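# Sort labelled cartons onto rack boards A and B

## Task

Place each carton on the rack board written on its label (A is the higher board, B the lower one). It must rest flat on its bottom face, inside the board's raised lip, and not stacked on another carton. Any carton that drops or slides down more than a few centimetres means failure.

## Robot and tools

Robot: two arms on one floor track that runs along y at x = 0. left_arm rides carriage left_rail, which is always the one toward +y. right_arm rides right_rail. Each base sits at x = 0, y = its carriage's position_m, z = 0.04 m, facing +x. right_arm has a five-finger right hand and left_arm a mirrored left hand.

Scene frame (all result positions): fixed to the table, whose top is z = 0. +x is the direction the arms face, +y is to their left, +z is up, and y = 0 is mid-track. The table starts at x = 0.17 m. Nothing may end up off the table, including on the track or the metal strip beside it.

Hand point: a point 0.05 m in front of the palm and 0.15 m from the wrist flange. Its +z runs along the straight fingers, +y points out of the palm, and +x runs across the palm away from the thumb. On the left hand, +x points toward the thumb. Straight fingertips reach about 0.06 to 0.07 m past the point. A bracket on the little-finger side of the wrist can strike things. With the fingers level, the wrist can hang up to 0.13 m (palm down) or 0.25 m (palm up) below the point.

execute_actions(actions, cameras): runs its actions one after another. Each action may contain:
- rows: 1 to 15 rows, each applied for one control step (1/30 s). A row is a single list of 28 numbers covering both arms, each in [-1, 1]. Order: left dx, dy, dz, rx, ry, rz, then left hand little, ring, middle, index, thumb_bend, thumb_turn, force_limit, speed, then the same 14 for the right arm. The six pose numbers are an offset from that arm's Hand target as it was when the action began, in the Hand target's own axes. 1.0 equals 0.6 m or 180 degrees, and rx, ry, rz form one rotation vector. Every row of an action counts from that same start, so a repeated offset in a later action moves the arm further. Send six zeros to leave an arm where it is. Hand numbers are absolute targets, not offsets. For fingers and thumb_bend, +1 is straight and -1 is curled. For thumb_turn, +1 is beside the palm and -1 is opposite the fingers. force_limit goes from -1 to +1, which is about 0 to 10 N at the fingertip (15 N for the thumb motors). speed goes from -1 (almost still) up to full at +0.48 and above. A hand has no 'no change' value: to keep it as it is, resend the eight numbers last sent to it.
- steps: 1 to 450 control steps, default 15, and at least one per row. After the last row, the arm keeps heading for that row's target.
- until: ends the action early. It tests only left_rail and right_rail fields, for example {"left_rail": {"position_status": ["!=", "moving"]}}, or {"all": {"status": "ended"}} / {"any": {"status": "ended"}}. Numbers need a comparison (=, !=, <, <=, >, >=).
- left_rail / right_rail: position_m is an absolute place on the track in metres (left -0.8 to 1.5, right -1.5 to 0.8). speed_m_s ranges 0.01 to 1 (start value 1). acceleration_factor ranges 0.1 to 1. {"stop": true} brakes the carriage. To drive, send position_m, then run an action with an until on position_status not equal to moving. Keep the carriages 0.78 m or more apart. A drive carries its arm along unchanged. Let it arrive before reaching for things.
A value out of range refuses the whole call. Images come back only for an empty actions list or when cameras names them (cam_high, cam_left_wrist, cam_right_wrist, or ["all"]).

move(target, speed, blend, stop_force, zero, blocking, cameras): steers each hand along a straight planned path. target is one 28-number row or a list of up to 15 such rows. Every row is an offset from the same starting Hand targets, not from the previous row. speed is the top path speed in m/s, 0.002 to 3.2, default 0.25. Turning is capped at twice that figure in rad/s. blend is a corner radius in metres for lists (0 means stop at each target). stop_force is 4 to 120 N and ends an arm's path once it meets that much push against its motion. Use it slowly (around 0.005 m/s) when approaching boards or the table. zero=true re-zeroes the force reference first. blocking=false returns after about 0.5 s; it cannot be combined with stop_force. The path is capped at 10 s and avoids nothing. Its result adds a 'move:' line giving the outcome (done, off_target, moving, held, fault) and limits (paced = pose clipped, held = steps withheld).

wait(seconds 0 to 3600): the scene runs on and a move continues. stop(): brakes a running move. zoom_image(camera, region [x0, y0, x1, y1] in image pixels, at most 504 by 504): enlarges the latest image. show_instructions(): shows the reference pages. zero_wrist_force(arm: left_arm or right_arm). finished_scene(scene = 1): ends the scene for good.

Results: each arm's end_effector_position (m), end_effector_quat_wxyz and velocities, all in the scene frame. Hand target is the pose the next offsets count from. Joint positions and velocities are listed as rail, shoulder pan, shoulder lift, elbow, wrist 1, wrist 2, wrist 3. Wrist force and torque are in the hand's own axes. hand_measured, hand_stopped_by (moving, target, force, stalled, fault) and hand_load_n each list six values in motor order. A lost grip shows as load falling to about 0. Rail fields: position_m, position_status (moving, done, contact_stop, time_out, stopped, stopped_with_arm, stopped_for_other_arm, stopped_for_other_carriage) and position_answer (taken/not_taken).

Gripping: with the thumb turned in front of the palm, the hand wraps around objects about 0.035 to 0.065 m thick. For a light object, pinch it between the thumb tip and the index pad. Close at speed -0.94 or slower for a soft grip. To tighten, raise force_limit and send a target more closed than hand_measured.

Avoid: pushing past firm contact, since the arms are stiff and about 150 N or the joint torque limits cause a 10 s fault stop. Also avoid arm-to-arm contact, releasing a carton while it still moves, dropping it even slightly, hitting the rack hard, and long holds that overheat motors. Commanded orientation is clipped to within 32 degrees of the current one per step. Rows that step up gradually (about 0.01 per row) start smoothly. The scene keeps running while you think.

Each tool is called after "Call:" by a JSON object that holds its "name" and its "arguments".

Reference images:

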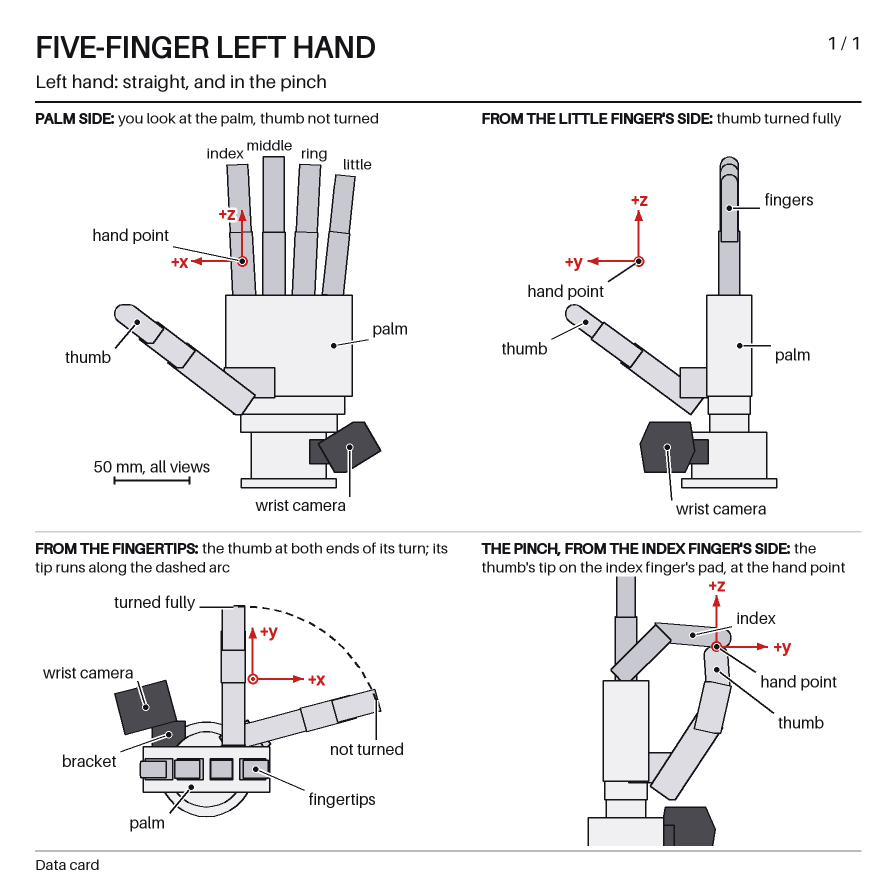

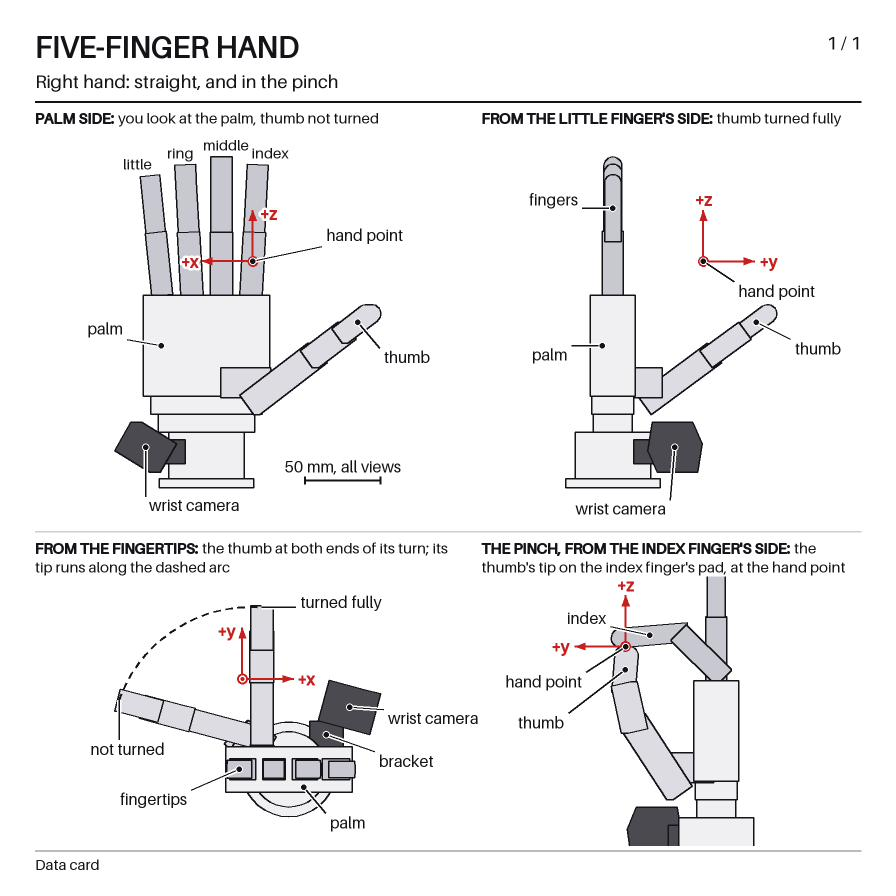

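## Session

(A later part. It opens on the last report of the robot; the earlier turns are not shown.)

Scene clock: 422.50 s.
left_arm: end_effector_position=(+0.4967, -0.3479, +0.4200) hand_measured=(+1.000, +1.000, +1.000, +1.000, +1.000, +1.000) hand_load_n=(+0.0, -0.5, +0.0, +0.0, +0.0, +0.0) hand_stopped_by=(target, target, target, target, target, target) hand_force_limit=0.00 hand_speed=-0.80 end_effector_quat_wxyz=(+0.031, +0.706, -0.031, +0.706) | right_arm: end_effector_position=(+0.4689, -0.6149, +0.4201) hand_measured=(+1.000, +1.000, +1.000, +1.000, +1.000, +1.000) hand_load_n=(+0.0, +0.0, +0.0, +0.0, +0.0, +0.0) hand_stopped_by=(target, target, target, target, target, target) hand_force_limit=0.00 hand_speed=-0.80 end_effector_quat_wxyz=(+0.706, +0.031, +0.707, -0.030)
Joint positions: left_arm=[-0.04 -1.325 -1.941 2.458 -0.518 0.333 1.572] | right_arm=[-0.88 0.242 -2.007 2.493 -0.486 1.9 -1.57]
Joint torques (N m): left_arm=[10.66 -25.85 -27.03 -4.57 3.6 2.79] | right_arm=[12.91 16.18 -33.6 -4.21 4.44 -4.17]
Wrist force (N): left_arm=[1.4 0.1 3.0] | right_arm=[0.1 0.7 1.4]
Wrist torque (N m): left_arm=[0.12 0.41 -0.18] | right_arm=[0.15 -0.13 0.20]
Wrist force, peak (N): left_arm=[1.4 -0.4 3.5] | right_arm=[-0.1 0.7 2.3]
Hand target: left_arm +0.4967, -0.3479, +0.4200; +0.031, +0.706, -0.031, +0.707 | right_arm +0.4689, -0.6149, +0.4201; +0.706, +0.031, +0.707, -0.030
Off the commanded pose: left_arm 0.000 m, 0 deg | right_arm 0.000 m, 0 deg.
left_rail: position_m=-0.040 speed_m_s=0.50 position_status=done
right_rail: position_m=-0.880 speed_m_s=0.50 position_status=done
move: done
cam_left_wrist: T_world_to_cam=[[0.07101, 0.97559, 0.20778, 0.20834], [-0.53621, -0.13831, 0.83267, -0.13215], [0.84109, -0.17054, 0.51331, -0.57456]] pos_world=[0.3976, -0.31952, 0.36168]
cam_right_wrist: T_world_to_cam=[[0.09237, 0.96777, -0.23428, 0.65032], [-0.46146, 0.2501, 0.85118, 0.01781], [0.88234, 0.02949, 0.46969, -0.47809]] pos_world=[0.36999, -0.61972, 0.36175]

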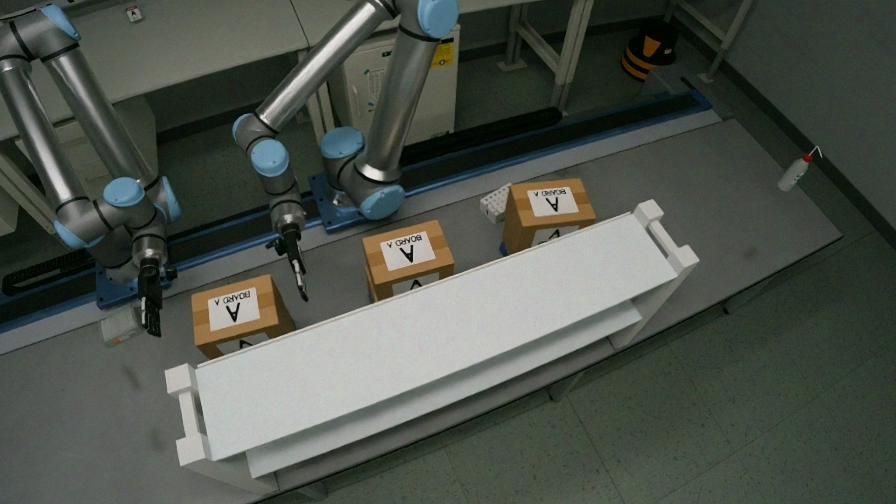

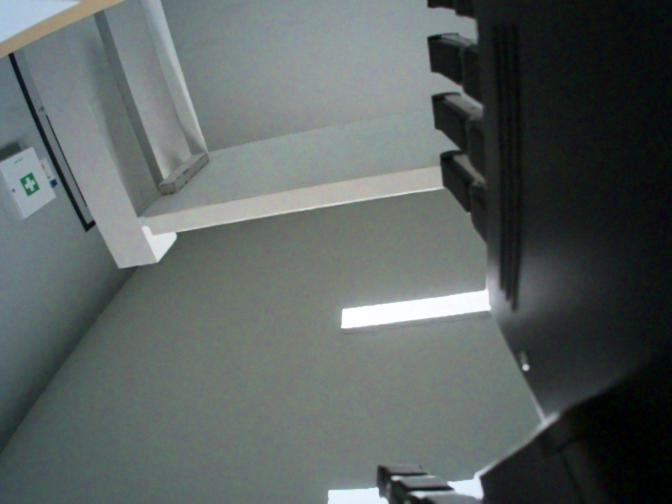

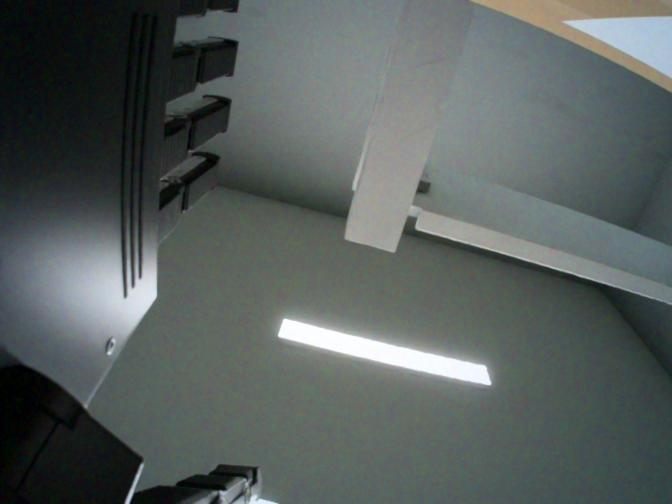

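Call:
{"name": "move", "arguments": {"target": [-0.225,0,0,0,0,0,1,1,1,1,1,1,0,-0.8,0.225,0,0,0,0,0,1,1,1,1,1,1,0,-0.8], "speed": 0.15, "cameras": ["all"]}}

Scene clock: 432.00 s.
left_arm: end_effector_position=(+0.4967, -0.3478, +0.2850) hand_measured=(+1.000, +1.000, +1.000, +1.000, +1.000, +1.000) hand_load_n=(+0.0, +0.0, +0.0, +0.0, +0.0, +0.0) hand_stopped_by=(target, target, target, target, target, target) hand_force_limit=0.00 hand_speed=-0.80 end_effector_quat_wxyz=(+0.031, +0.706, -0.031, +0.706) | right_arm: end_effector_position=(+0.4689, -0.6148, +0.2851) hand_measured=(+1.000, +1.000, +1.000, +1.000, +1.000, +1.000) hand_load_n=(+0.0, +0.0, +0.0, +0.0, +0.0, +0.0) hand_stopped_by=(target, target, target, target, target, target) hand_force_limit=0.00 hand_speed=-0.80 end_effector_quat_wxyz=(+0.706, +0.031, +0.707, -0.030)
Joint positions: left_arm=[-0.04 -1.325 -1.686 2.608 -0.922 0.333 1.572] | right_arm=[-0.88 0.243 -1.744 2.651 -0.906 1.9 -1.57]
Joint torques (N m): left_arm=[15.25 -3.85 -17.12 -5.24 3.53 2.93] | right_arm=[12.81 5.88 -20.9 -4.47 4.58 -3.88]
Wrist force (N): left_arm=[1.2 -0.4 2.5] | right_arm=[-0.3 0.2 1.3]
Wrist torque (N m): left_arm=[0.05 0.41 -0.19] | right_arm=[0.13 -0.10 0.15]
Wrist force, peak (N): left_arm=[3.1 0.0 3.1] | right_arm=[-0.5 0.9 2.0]
Hand target: left_arm +0.4968, -0.3478, +0.2850; +0.031, +0.706, -0.031, +0.707 | right_arm +0.4689, -0.6148, +0.2851; +0.706, +0.031, +0.707, -0.030
Off the commanded pose: left_arm 0.000 m, 0 deg | right_arm 0.000 m, 0 deg.
left_rail: position_m=-0.040 speed_m_s=0.50 position_status=done
right_rail: position_m=-0.880 speed_m_s=0.50 position_status=done
move: done
cam_left_wrist: T_world_to_cam=[[0.071, 0.97559, 0.20779, 0.23629], [-0.53622, -0.13832, 0.83267, -0.01968], [0.84109, -0.17054, 0.51331, -0.50533]] pos_world=[0.3977, -0.31942, 0.22668]
cam_right_wrist: T_world_to_cam=[[0.09237, 0.96777, -0.23428, 0.6186], [-0.46146, 0.2501, 0.85118, 0.1327], [0.88234, 0.02949, 0.46969, -0.41469]] pos_world=[0.36999, -0.61962, 0.22675]

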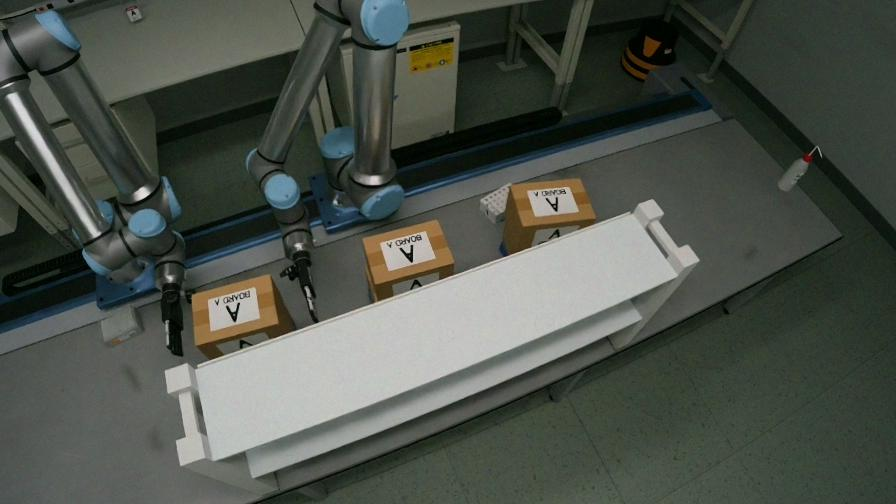

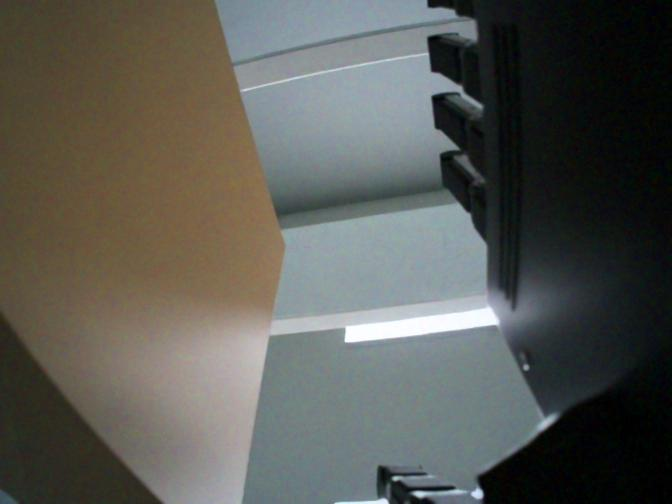

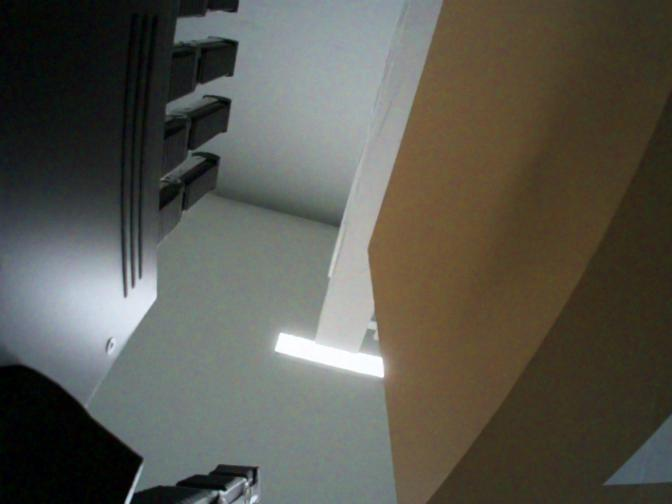

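Call:
{"name": "move", "arguments": {"target": [0.02,0.0892,-0.0071,0,0,0,1,1,1,1,1,1,0,-0.8,-0.0198,0.0932,0.0005,0,0,0,1,1,1,1,1,1,0,-0.8], "speed": 0.06, "stop_force": 12, "cameras": ["all"]}}

Scene clock: 461.13 s.
left_arm: end_effector_position=(+0.4878, -0.4008, +0.2969) hand_measured=(+1.000, +1.000, +1.000, +1.000, +1.000, +1.000) hand_load_n=(+0.0, +0.0, +0.0, +0.0, +0.0, +0.0) hand_stopped_by=(target, target, target, target, target, target) hand_force_limit=0.00 hand_speed=-0.80 end_effector_quat_wxyz=(+0.031, +0.706, -0.031, +0.707) | right_arm: end_effector_position=(+0.4740, -0.5591, +0.2970) hand_measured=(+1.000, +1.000, +1.000, +1.000, +1.000, +1.000) hand_load_n=(+0.0, +0.0, +0.0, +0.0, +0.0, +0.0) hand_stopped_by=(target, target, target, target, target, target) hand_force_limit=0.00 hand_speed=-0.80 end_effector_quat_wxyz=(+0.706, +0.031, +0.707, -0.030)
Joint positions: left_arm=[-0.04 -1.393 -1.643 2.538 -0.895 0.266 1.572] | right_arm=[-0.88 0.429 -1.663 2.555 -0.891 2.086 -1.57]
Joint torques (N m): left_arm=[-14.69 -2.93 -35.02 3.08 -2.41 -1.5] | right_arm=[13.8 -0.26 -36.07 0.66 4.11 2.14]
Wrist force (N): left_arm=[0.8 -2.7 1.1] | right_arm=[-0.7 0.4 0.6]
Wrist torque (N m): left_arm=[-0.10 0.41 -0.21] | right_arm=[0.18 -0.02 0.20]
Wrist force, peak (N): left_arm=[1.3 -5.1 1.0] | right_arm=[-0.8 0.6 1.6]
Hand target: left_arm +0.4878, -0.4008, +0.2969; +0.031, +0.706, -0.031, +0.707 | right_arm +0.4740, -0.5591, +0.2970; +0.706, +0.031, +0.707, -0.030
Off the commanded pose: left_arm 0.000 m, 0 deg | right_arm 0.000 m, 0 deg.
left_rail: position_m=-0.040 speed_m_s=0.50 position_status=done
right_rail: position_m=-0.880 speed_m_s=0.50 position_status=done
move: done
cam_left_wrist: T_world_to_cam=[[0.07098, 0.9756, 0.20777, 0.28617], [-0.53629, -0.13831, 0.83263, -0.0417], [0.84105, -0.17053, 0.51338, -0.5129]] pos_world=[0.3887, -0.37242, 0.23858]
cam_right_wrist: T_world_to_cam=[[0.09237, 0.96777, -0.23428, 0.56701], [-0.46146, 0.2501, 0.85118, 0.11099], [0.88234, 0.02949, 0.46969, -0.42642]] pos_world=[0.37509, -0.56392, 0.23865]

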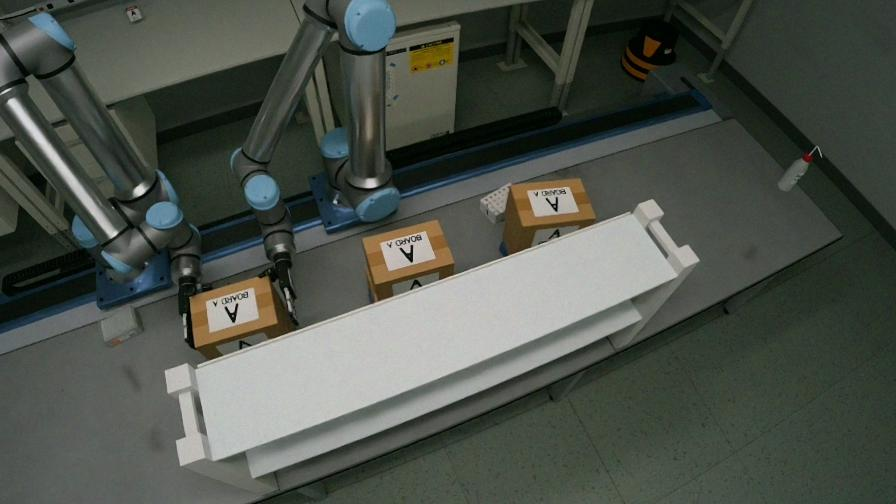

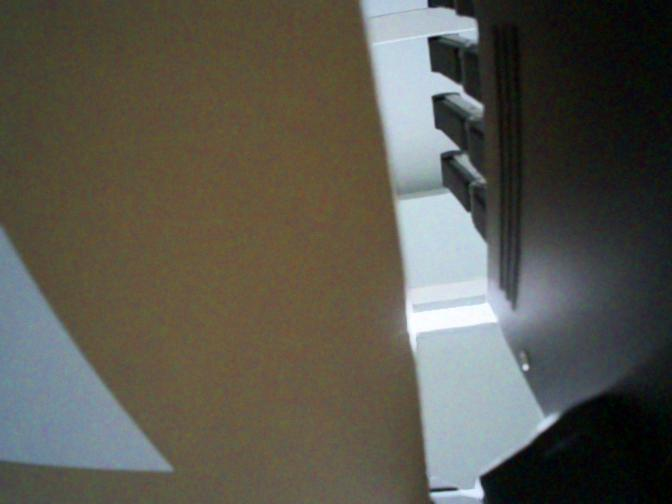

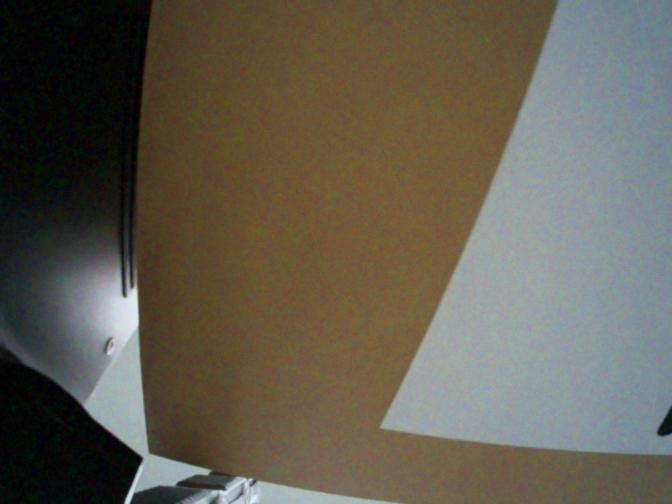

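Call:
{"name": "move", "arguments": {"target": [0,0,0,0,0,0,1,1,1,1,1,1,0,-0.8,0,0.05,0,0,0,0,1,1,1,1,1,1,0,-0.8], "speed": 0.01, "stop_force": 4}}

Call:
{"name": "move", "arguments": {"target": [0,0.06,0,0,0,0,1,1,1,1,1,1,0,-0.8,0,0,0,0,0,0,1,1,1,1,1,1,0,-0.8], "speed": 0.01, "stop_force": 4, "cameras": ["all"]}}

Scene clock: 476.53 s.
left_arm: end_effector_position=(+0.4878, -0.4008, +0.2969) hand_measured=(+1.000, +1.000, +1.000, +1.000, +1.000, +1.000) hand_load_n=(+0.0, +0.0, +0.0, +0.5, +0.0, +0.0) hand_stopped_by=(target, target, target, target, target, target) hand_force_limit=0.00 hand_speed=-0.80 end_effector_quat_wxyz=(+0.031, +0.706, -0.031, +0.707) | right_arm: end_effector_position=(+0.4748, -0.5495, +0.2970) hand_measured=(+1.000, +1.000, +1.000, +1.000, +1.000, +1.000) hand_load_n=(+0.0, +0.0, +0.0, +0.0, +0.0, +0.0) hand_stopped_by=(target, target, target, target, target, target) hand_force_limit=0.00 hand_speed=-0.80 end_effector_quat_wxyz=(+0.706, +0.031, +0.707, -0.030)
Joint positions: left_arm=[-0.04 -1.393 -1.643 2.538 -0.895 0.266 1.572] | right_arm=[-0.88 0.455 -1.646 2.54 -0.894 2.113 -1.57]
Joint torques (N m): left_arm=[-9.88 -1.65 -23.64 2.91 -1.89 -0.65] | right_arm=[-11.17 -38.42 -20.96 0.01 -1.88 2.06]
Wrist force (N): left_arm=[1.6 -3.2 1.9] | right_arm=[-0.3 0.6 1.4]
Wrist torque (N m): left_arm=[-0.15 0.36 -0.22] | right_arm=[0.15 -0.12 0.22]
Wrist force, peak (N): left_arm=[1.9 -4.3 2.9] | right_arm=[-0.6 -5.3 0.3]
Hand target: left_arm +0.4878, -0.4008, +0.2969; +0.031, +0.706, -0.031, +0.707 | right_arm +0.4748, -0.5496, +0.2970; +0.706, +0.031, +0.707, -0.030 (not the last commanded pose)
Off the commanded pose: left_arm 0.000 m, 0 deg | right_arm 0.020 m, 0 deg.
left_rail: position_m=-0.040 speed_m_s=0.50 position_status=done
right_rail: position_m=-0.880 speed_m_s=0.50 position_status=done
move: contact (right_arm)

Scene clock: 477.77 s.
left_arm: end_effector_position=(+0.4877, -0.4016, +0.2968) hand_measured=(+1.000, +1.000, +1.000, +1.000, +1.000, +1.000) hand_load_n=(+0.0, +0.0, +0.0, +0.0, +0.0, +0.0) hand_stopped_by=(target, target, target, target, target, target) hand_force_limit=0.00 hand_speed=-0.80 end_effector_quat_wxyz=(+0.031, +0.706, -0.031, +0.706) | right_arm: end_effector_position=(+0.4748, -0.5496, +0.2970) hand_measured=(+1.000, +1.000, +1.000, +1.000, +1.000, +1.000) hand_load_n=(+0.0, +0.0, +0.0, +0.0, +0.0, +0.0) hand_stopped_by=(target, target, target, target, target, target) hand_force_limit=0.00 hand_speed=-0.80 end_effector_quat_wxyz=(+0.706, +0.031, +0.707, -0.030)
Joint positions: left_arm=[-0.04 -1.393 -1.642 2.537 -0.895 0.265 1.572] | right_arm=[-0.88 0.455 -1.646 2.54 -0.894 2.113 -1.57]
Joint torques (N m): left_arm=[11 -39.09 -19.6 -3.75 5.19 -1.62] | right_arm=[-4.35 -40.27 -25.48 -0.11 -2.17 1.92]
Wrist force (N): left_arm=[2.4 -6.8 1.3] | right_arm=[-0.7 -3.9 2.1]
Wrist torque (N m): left_arm=[-0.36 0.34 -0.29] | right_arm=[-0.10 -0.15 -0.08]
Wrist force, peak (N): left_arm=[2.6 -9.2 0.6] | right_arm=[-0.6 -4.3 2.2]
Hand target: left_arm +0.4877, -0.4015, +0.2968; +0.031, +0.706, -0.031, +0.706 (not the last commanded pose) | right_arm +0.4748, -0.5496, +0.2970; +0.706, +0.031, +0.707, -0.030
Off the commanded pose: left_arm 0.035 m, 0 deg | right_arm 0.000 m, 0 deg.
left_rail: position_m=-0.040 speed_m_s=0.50 position_status=done
right_rail: position_m=-0.880 speed_m_s=0.50 position_status=done
move: contact (left_arm)
cam_left_wrist: T_world_to_cam=[[0.07093, 0.97554, 0.20808, 0.28681], [-0.53625, -0.1386, 0.8326, -0.04189], [0.84108, -0.17064, 0.5133, -0.51292]] pos_world=[0.3886, -0.37312, 0.23848]
cam_right_wrist: T_world_to_cam=[[0.09237, 0.96777, -0.23428, 0.55774], [-0.46146, 0.2501, 0.85118, 0.10898], [0.88234, 0.02949, 0.46969, -0.42741]] pos_world=[0.37589, -0.55442, 0.23865]

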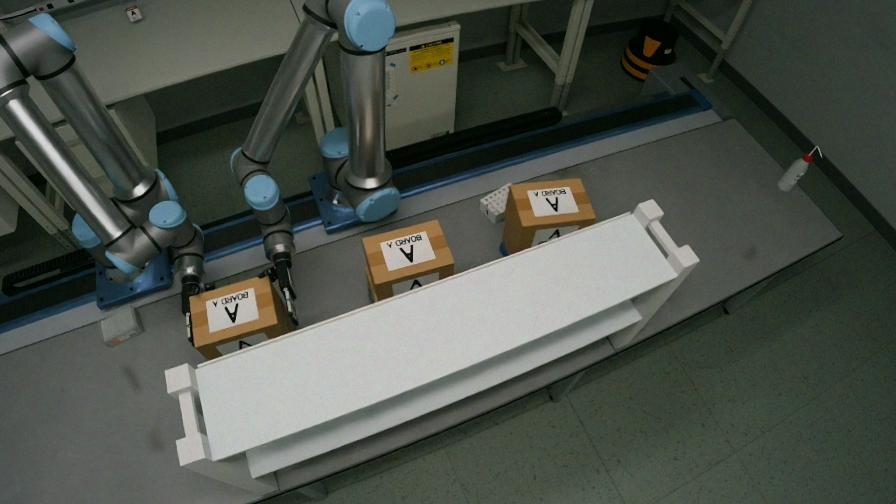

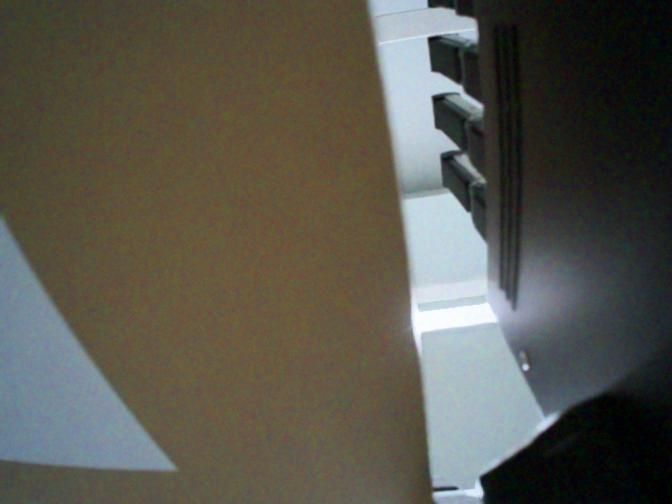

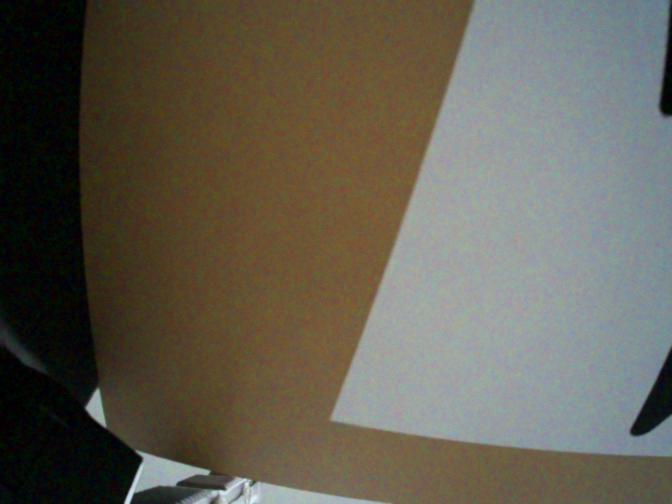

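Call:
{"name": "zoom_image", "arguments": {"camera": "cam_high", "region": [150, 230, 340, 370]}}

Call:
{"name": "zoom_image", "arguments": {"camera": "cam_left_wrist", "region": [340, 260, 600, 504]}}

Scaled by 2.653 from the camera's image (finer frame: 1280x720).

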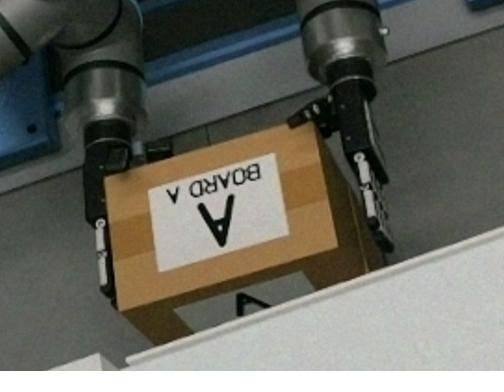

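Scaled by 1.938 from the camera's image (finer frame: 960x720).

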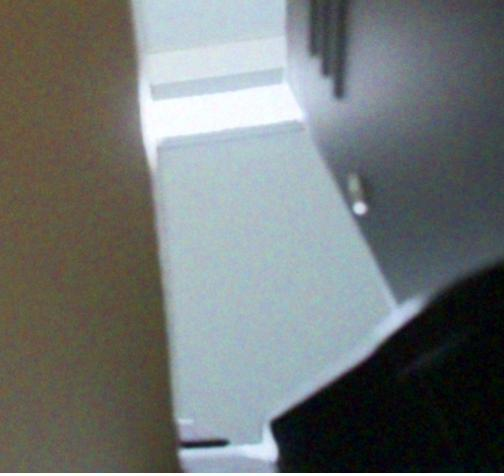

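Call:
{"name": "move", "arguments": {"target": [[0,-0.025,0,0,0,0,1,1,1,1,1,1,0,-0.8,0,0,0,0,0,0,1,1,1,1,1,1,0,-0.8],[0,-0.025,-0.0167,0,0,0,1,1,1,1,1,1,0,-0.8,0,0,0,0,0,0,1,1,1,1,1,1,0,-0.8]], "speed": 0.04, "cameras": ["cam_left_wrist"]}}

Call:
{"name": "move", "arguments": {"target": [0,0.08,0,0,0,0,1,1,1,1,1,1,0,-0.8,0,0,0,0,0,0,1,1,1,1,1,1,0,-0.8], "speed": 0.01, "stop_force": 4, "cameras": ["all"]}}

Scene clock: 523.77 s.
left_arm: end_effector_position=(+0.4791, -0.3857, +0.2968) hand_measured=(+1.000, +1.000, +1.000, +1.000, +1.000, +1.000) hand_load_n=(+0.0, +0.0, +0.0, +0.0, +0.0, +0.0) hand_stopped_by=(target, target, target, target, target, target) hand_force_limit=0.00 hand_speed=-0.80 end_effector_quat_wxyz=(+0.031, +0.706, -0.031, +0.706) | right_arm: end_effector_position=(+0.4748, -0.5496, +0.2970) hand_measured=(+1.000, +1.000, +1.000, +1.000, +1.000, +1.000) hand_load_n=(+0.0, +0.0, +0.0, +0.0, +0.0, +0.0) hand_stopped_by=(target, target, target, target, target, target) hand_force_limit=0.00 hand_speed=-0.80 end_effector_quat_wxyz=(+0.706, +0.031, +0.707, -0.030)
Joint positions: left_arm=[-0.04 -1.412 -1.68 2.569 -0.89 0.246 1.572] | right_arm=[-0.88 0.455 -1.646 2.54 -0.894 2.113 -1.57]
Joint torques (N m): left_arm=[-10.62 -34.26 -17.92 2.59 -3.03 2.16] | right_arm=[2.94 -37.94 -31.25 0.02 -2.02 1.69]
Wrist force (N): left_arm=[1.6 -0.3 2.8] | right_arm=[-0.4 -1.2 1.0]
Wrist torque (N m): left_arm=[0.03 0.35 -0.16] | right_arm=[0.11 -0.07 0.08]
Wrist force, peak (N): left_arm=[2.4 -7.1 1.0] | right_arm=[-1.0 -4.1 2.4]
Hand target: left_arm +0.4791, -0.3857, +0.2968; +0.031, +0.706, -0.031, +0.706 | right_arm +0.4748, -0.5496, +0.2970; +0.706, +0.031, +0.707, -0.030
Off the commanded pose: left_arm 0.000 m, 0 deg | right_arm 0.000 m, 0 deg.
left_rail: position_m=-0.040 speed_m_s=0.50 position_status=done
right_rail: position_m=-0.880 speed_m_s=0.50 position_status=done
move: done
cam_left_wrist: T_world_to_cam=[[0.07093, 0.97554, 0.20808, 0.272], [-0.53625, -0.1386, 0.8326, -0.04431], [0.84108, -0.17064, 0.5133, -0.50299]] pos_world=[0.38, -0.35732, 0.23848]

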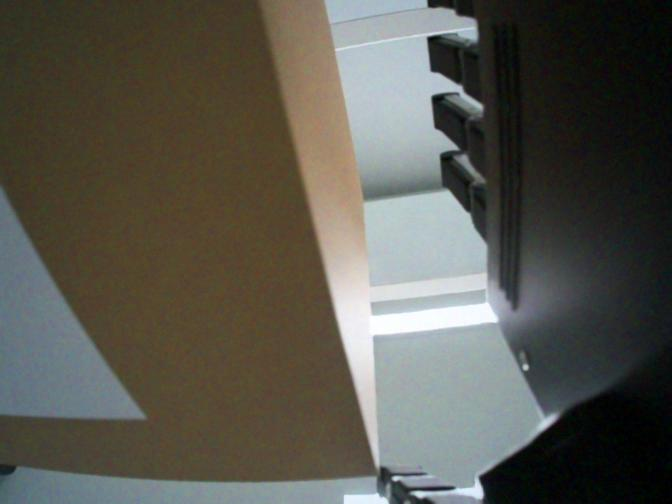

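Scene clock: 528.67 s.
left_arm: end_effector_position=(+0.4759, -0.4223, +0.2968) hand_measured=(+1.000, +1.000, +1.000, +1.000, +1.000, +1.000) hand_load_n=(+0.0, +0.0, +0.0, +0.0, +0.0, +0.0) hand_stopped_by=(target, target, target, target, target, target) hand_force_limit=0.00 hand_speed=-0.80 end_effector_quat_wxyz=(+0.031, +0.706, -0.031, +0.706) | right_arm: end_effector_position=(+0.4748, -0.5496, +0.2970) hand_measured=(+1.000, +1.000, +1.000, +1.000, +1.000, +1.000) hand_load_n=(+0.0, +0.0, +0.0, +0.0, +0.0, +0.0) hand_stopped_by=(target, target, target, target, target, target) hand_force_limit=0.00 hand_speed=-0.80 end_effector_quat_wxyz=(+0.706, +0.031, +0.707, -0.030)
Joint positions: left_arm=[-0.04 -1.44 -1.623 2.521 -0.898 0.218 1.572] | right_arm=[-0.88 0.455 -1.646 2.54 -0.894 2.113 -1.57]
Joint torques (N m): left_arm=[10.48 -39.56 -18.1 -0.15 3.78 1.79] | right_arm=[5.44 -36.53 -30.54 0.11 -1.52 1.35]
Wrist force (N): left_arm=[2.0 -1.9 2.5] | right_arm=[-1.2 -2.9 1.0]
Wrist torque (N m): left_arm=[-0.03 0.32 -0.12] | right_arm=[0.02 -0.05 -0.03]
Wrist force, peak (N): left_arm=[2.9 -9.2 2.0] | right_arm=[-1.3 -4.1 1.0]
Hand target: left_arm +0.4759, -0.4223, +0.2968; +0.031, +0.706, -0.031, +0.706 (not the last commanded pose) | right_arm +0.4748, -0.5496, +0.2970; +0.706, +0.031, +0.707, -0.030
Off the commanded pose: left_arm 0.011 m, 0 deg | right_arm 0.000 m, 0 deg.
left_rail: position_m=-0.040 speed_m_s=0.50 position_status=done
right_rail: position_m=-0.880 speed_m_s=0.50 position_status=done
move: contact (left_arm)
cam_left_wrist: T_world_to_cam=[[0.07098, 0.97555, 0.208, 0.30784], [-0.53624, -0.13851, 0.83262, -0.05105], [0.84108, -0.17064, 0.5133, -0.50653]] pos_world=[0.3768, -0.39382, 0.23848]
cam_right_wrist: T_world_to_cam=[[0.09237, 0.96777, -0.23428, 0.55774], [-0.46146, 0.2501, 0.85118, 0.10898], [0.88234, 0.02949, 0.46969, -0.42741]] pos_world=[0.37589, -0.55442, 0.23865]

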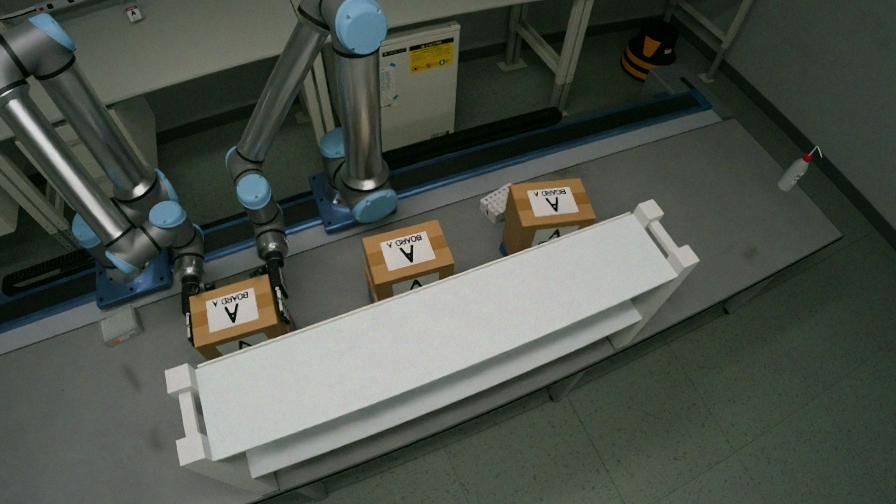

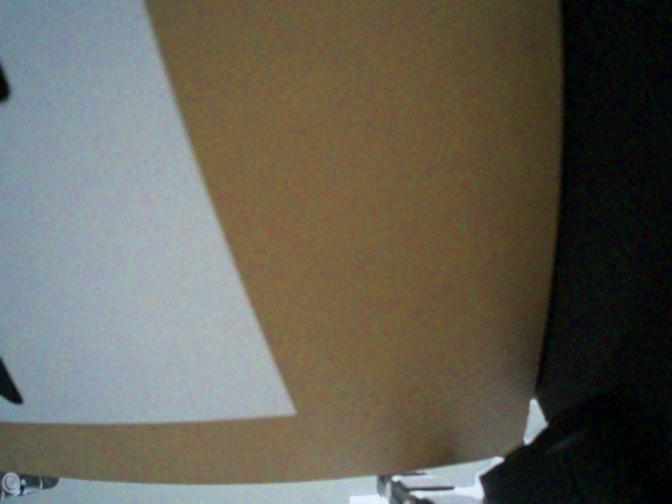

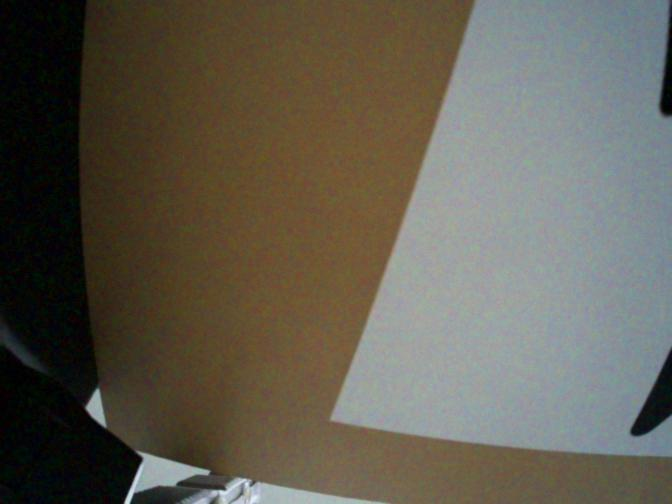

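Call:
{"name": "move", "arguments": {"target": [0,0.03,0,0,0,0,1,1,1,1,1,1,0,-0.8,0,0.03,0,0,0,0,1,1,1,1,1,1,0,-0.8], "speed": 0.005, "stop_force": 25, "cameras": ["all"]}}

Scene clock: 536.60 s.
left_arm: end_effector_position=(+0.4756, -0.4249, +0.2968) hand_measured=(+1.000, +1.000, +1.000, +1.000, +1.000, +1.000) hand_load_n=(+0.0, +0.0, +0.0, +0.0, +0.0, +0.0) hand_stopped_by=(target, target, target, target, target, target) hand_force_limit=0.00 hand_speed=-0.80 end_effector_quat_wxyz=(+0.031, +0.706, -0.031, +0.706) | right_arm: end_effector_position=(+0.4750, -0.5466, +0.2970) hand_measured=(+1.000, +1.000, +1.000, +1.000, +1.000, +1.000) hand_load_n=(-0.5, +0.0, +0.0, +0.0, +0.0, +0.0) hand_stopped_by=(target, target, target, target, target, target) hand_force_limit=0.00 hand_speed=-0.80 end_effector_quat_wxyz=(+0.706, +0.031, +0.707, -0.030)
Joint positions: left_arm=[-0.04 -1.442 -1.619 2.517 -0.898 0.216 1.572] | right_arm=[-0.88 0.464 -1.641 2.536 -0.895 2.121 -1.57]
Joint torques (N m): left_arm=[0.08 -38.94 -28.77 -2.39 11.28 1.95] | right_arm=[-2.37 -42.23 -30.72 -1.27 -11.04 1.5]
Wrist force (N): left_arm=[0.7 -25.1 6.6] | right_arm=[1.8 -24.1 0.9]
Wrist torque (N m): left_arm=[-0.70 0.44 0.07] | right_arm=[-0.98 -0.16 -0.74]
Wrist force, peak (N): left_arm=[3.3 -30.6 6.3] | right_arm=[-3.8 -31.4 -3.3]
Hand target: left_arm +0.4756, -0.4249, +0.2968; +0.031, +0.706, -0.031, +0.706 (not the last commanded pose) | right_arm +0.4750, -0.5466, +0.2970; +0.706, +0.031, +0.707, -0.030 (not the last commanded pose)
Off the commanded pose: left_arm 0.015 m, 0 deg | right_arm 0.015 m, 0 deg.
left_rail: position_m=-0.040 speed_m_s=0.50 position_status=done
right_rail: position_m=-0.880 speed_m_s=0.50 position_status=done
move: contact (left_arm, right_arm)
cam_left_wrist: T_world_to_cam=[[0.07074, 0.97553, 0.20819, 0.31054], [-0.53621, -0.13881, 0.8326, -0.05171], [0.84112, -0.17053, 0.51326, -0.5067]] pos_world=[0.3765, -0.39652, 0.23848]
cam_right_wrist: T_world_to_cam=[[0.09247, 0.96774, -0.23434, 0.55478], [-0.46131, 0.25021, 0.85123, 0.10832], [0.88241, 0.02939, 0.46957, -0.42772]] pos_world=[0.37609, -0.55142, 0.23865]

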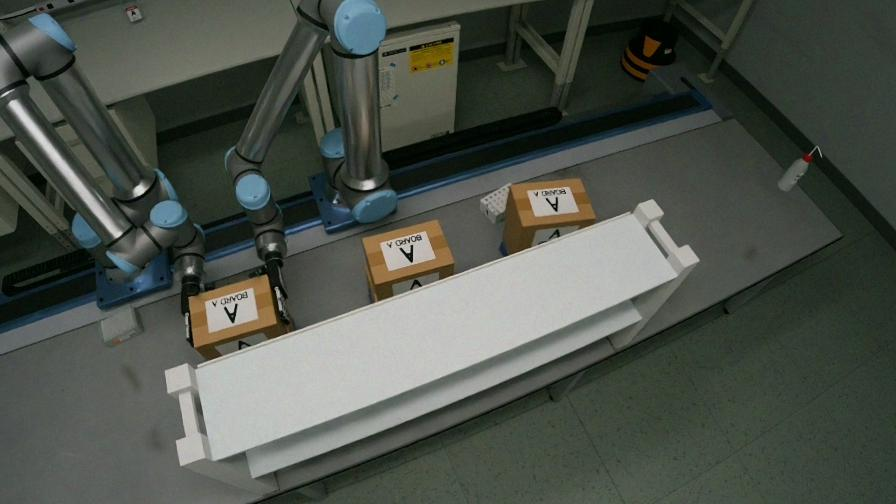

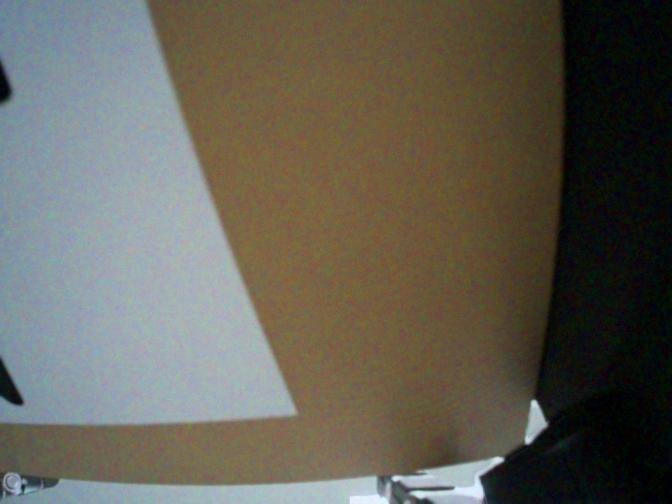

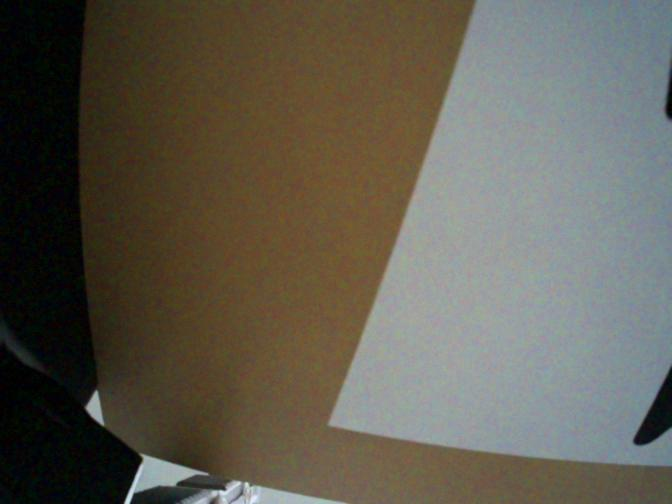

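Call:
{"name": "move", "arguments": {"target": [0.02,0,0,0,0,0,1,1,1,1,1,1,0,-0.8,-0.02,0,0,0,0,0,1,1,1,1,1,1,0,-0.8], "speed": 0.02, "cameras": ["all"]}}

Scene clock: 545.87 s.
left_arm: end_effector_position=(+0.4756, -0.4249, +0.3087) hand_measured=(+1.000, +1.000, +1.000, +1.000, +1.000, +1.000) hand_load_n=(+0.5, +0.0, +0.0, -0.5, +0.0, +0.0) hand_stopped_by=(target, target, target, target, target, target) hand_force_limit=0.00 hand_speed=-0.80 end_effector_quat_wxyz=(+0.031, +0.706, -0.031, +0.706) | right_arm: end_effector_position=(+0.4750, -0.5466, +0.3089) hand_measured=(+1.000, +1.000, +1.000, +1.000, +1.000, +1.000) hand_load_n=(+0.0, +0.0, +0.0, +0.0, +0.0, +0.0) hand_stopped_by=(target, target, target, target, target, target) hand_force_limit=0.00 hand_speed=-0.80 end_effector_quat_wxyz=(+0.706, +0.031, +0.707, -0.030)
Joint positions: left_arm=[-0.04 -1.442 -1.645 2.507 -0.863 0.217 1.572] | right_arm=[-0.88 0.464 -1.667 2.525 -0.858 2.121 -1.57]
Joint torques (N m): left_arm=[-2.34 -41.15 -46.27 0.76 5.41 -1.31] | right_arm=[-4.9 -40.24 -44.38 0.18 -7.13 -1.75]
Wrist force (N): left_arm=[-1.8 -18.6 2.9] | right_arm=[2.7 -14.6 1.0]
Wrist torque (N m): left_arm=[-0.42 0.38 -0.11] | right_arm=[-0.55 -0.22 -0.07]
Wrist force, peak (N): left_arm=[1.4 -25.1 6.5] | right_arm=[1.9 -24.5 0.9]
Hand target: left_arm +0.4756, -0.4249, +0.3088; +0.031, +0.706, -0.031, +0.706 | right_arm +0.4750, -0.5466, +0.3090; +0.706, +0.031, +0.707, -0.030
Off the commanded pose: left_arm 0.000 m, 0 deg | right_arm 0.000 m, 0 deg.
left_rail: position_m=-0.040 speed_m_s=0.50 position_status=done
right_rail: position_m=-0.880 speed_m_s=0.50 position_status=done
move: done
cam_left_wrist: T_world_to_cam=[[0.07082, 0.97551, 0.20826, 0.308], [-0.53626, -0.13881, 0.83256, -0.06154], [0.84107, -0.17064, 0.5133, -0.51293]] pos_world=[0.3766, -0.39652, 0.25038]
cam_right_wrist: T_world_to_cam=[[0.09246, 0.96775, -0.23432, 0.55759], [-0.46131, 0.25019, 0.85123, 0.09809], [0.88241, 0.02939, 0.46957, -0.43336]] pos_world=[0.37609, -0.55142, 0.25065]

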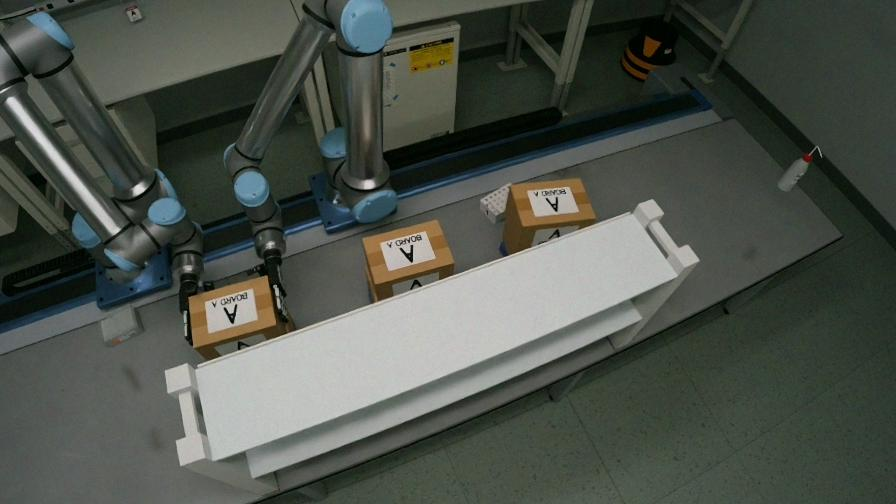

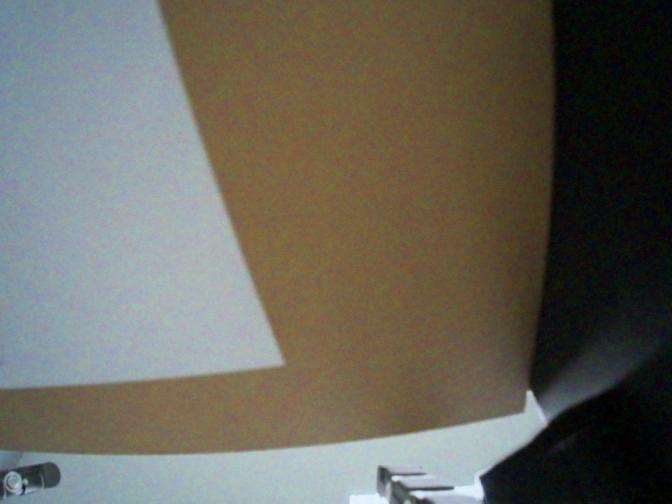

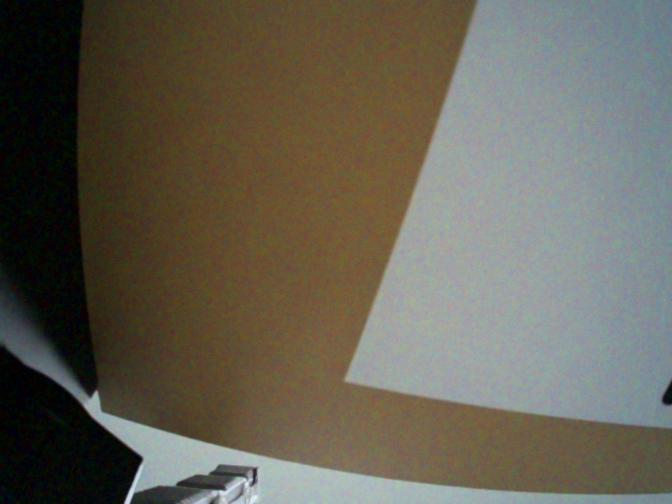

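Call:
{"name": "move", "arguments": {"target": [[0,-0.015,0,0,0,0,1,1,1,1,1,1,0,-0.8,0,-0.015,0,0,0,0,1,1,1,1,1,1,0,-0.8],[-0.0367,-0.015,0,0,0,0,1,1,1,1,1,1,0,-0.8,0.0367,-0.015,0,0,0,0,1,1,1,1,1,1,0,-0.8]], "speed": 0.03}}

Call:
{"name": "move", "arguments": {"target": [0,0.06,0,0,0,0,1,1,1,1,1,1,0,-0.8,0,0.06,0,0,0,0,1,1,1,1,1,1,0,-0.8], "speed": 0.006, "stop_force": 55}}

Scene clock: 569.33 s.
left_arm: end_effector_position=(+0.4764, -0.4159, +0.2868) hand_measured=(+1.000, +1.000, +1.000, +1.000, +1.000, +1.000) hand_load_n=(+0.0, +0.0, +0.0, +0.0, +0.0, +0.0) hand_stopped_by=(target, target, target, target, target, target) hand_force_limit=0.00 hand_speed=-0.80 end_effector_quat_wxyz=(+0.031, +0.706, -0.031, +0.706) | right_arm: end_effector_position=(+0.4743, -0.5556, +0.2870) hand_measured=(+1.000, +1.000, +1.000, +1.000, +1.000, +1.000) hand_load_n=(+0.0, +0.0, +0.0, +0.0, +0.0, +0.0) hand_stopped_by=(target, target, target, target, target, target) hand_force_limit=0.00 hand_speed=-0.80 end_effector_quat_wxyz=(+0.706, +0.031, +0.707, -0.030)
Joint positions: left_arm=[-0.04 -1.436 -1.61 2.537 -0.927 0.223 1.572] | right_arm=[-0.88 0.439 -1.634 2.558 -0.924 2.096 -1.57]
Joint torques (N m): left_arm=[14.18 -6.53 -15.98 -5 2.7 1.93] | right_arm=[-4.68 -0.75 -19.02 -2.82 -1.91 0.16]
Wrist force (N): left_arm=[0.3 0.0 2.8] | right_arm=[-5.0 -0.1 -0.1]
Wrist torque (N m): left_arm=[0.08 0.59 -0.20] | right_arm=[0.10 0.11 0.08]
Wrist force, peak (N): left_arm=[-1.5 -19.1 3.1] | right_arm=[3.2 -15.5 0.8]
Hand target: left_arm +0.4764, -0.4159, +0.2868; +0.031, +0.706, -0.031, +0.706 | right_arm +0.4743, -0.5556, +0.2869; +0.706, +0.031, +0.707, -0.030
Off the commanded pose: left_arm 0.000 m, 0 deg | right_arm 0.000 m, 0 deg.
left_rail: position_m=-0.040 speed_m_s=0.50 position_status=done
right_rail: position_m=-0.880 speed_m_s=0.50 position_status=done
move: done

Scene clock: 572.20 s.
left_arm: end_effector_position=(+0.4756, -0.4258, +0.2867) hand_measured=(+1.000, +1.000, +1.000, +1.000, +1.000, +1.000) hand_load_n=(+0.0, +0.0, +0.0, +0.0, +0.0, +0.0) hand_stopped_by=(target, target, target, target, target, target) hand_force_limit=0.00 hand_speed=-0.80 end_effector_quat_wxyz=(+0.030, +0.706, -0.031, +0.706) | right_arm: end_effector_position=(+0.4751, -0.5457, +0.2868) hand_measured=(+1.000, +1.000, +1.000, +1.000, +1.000, +1.000) hand_load_n=(+0.0, +0.0, +0.0, +0.0, +0.0, +0.0) hand_stopped_by=(target, target, target, target, target, target) hand_force_limit=0.00 hand_speed=-0.80 end_effector_quat_wxyz=(+0.706, +0.031, +0.707, -0.031)
Joint positions: left_arm=[-0.04 -1.442 -1.595 2.523 -0.928 0.215 1.572] | right_arm=[-0.88 0.467 -1.616 2.542 -0.925 2.124 -1.57]
Joint torques (N m): left_arm=[-12.33 -32.53 -39.64 -8.5 19 1.77] | right_arm=[7.9 -42.95 -37.25 -3.84 -20.56 -3.17]
Wrist force (N): left_arm=[5.3 -52.2 7.3] | right_arm=[-1.1 -51.5 0.9]
Wrist torque (N m): left_arm=[-1.72 0.53 0.12] | right_arm=[-2.36 -0.49 -1.50]
Wrist force, peak (N): left_arm=[11.4 -61.5 3.0] | right_arm=[-8.9 -60.1 -4.0]
Hand target: left_arm +0.4756, -0.4258, +0.2867; +0.030, +0.706, -0.031, +0.706 (not the last commanded pose) | right_arm +0.4751, -0.5457, +0.2868; +0.706, +0.031, +0.707, -0.031 (not the last commanded pose)
Off the commanded pose: left_arm 0.026 m, 0 deg | right_arm 0.026 m, 0 deg.
left_rail: position_m=-0.040 speed_m_s=0.50 position_status=done
right_rail: position_m=-0.880 speed_m_s=0.50 position_status=done
move: contact (left_arm, right_arm)


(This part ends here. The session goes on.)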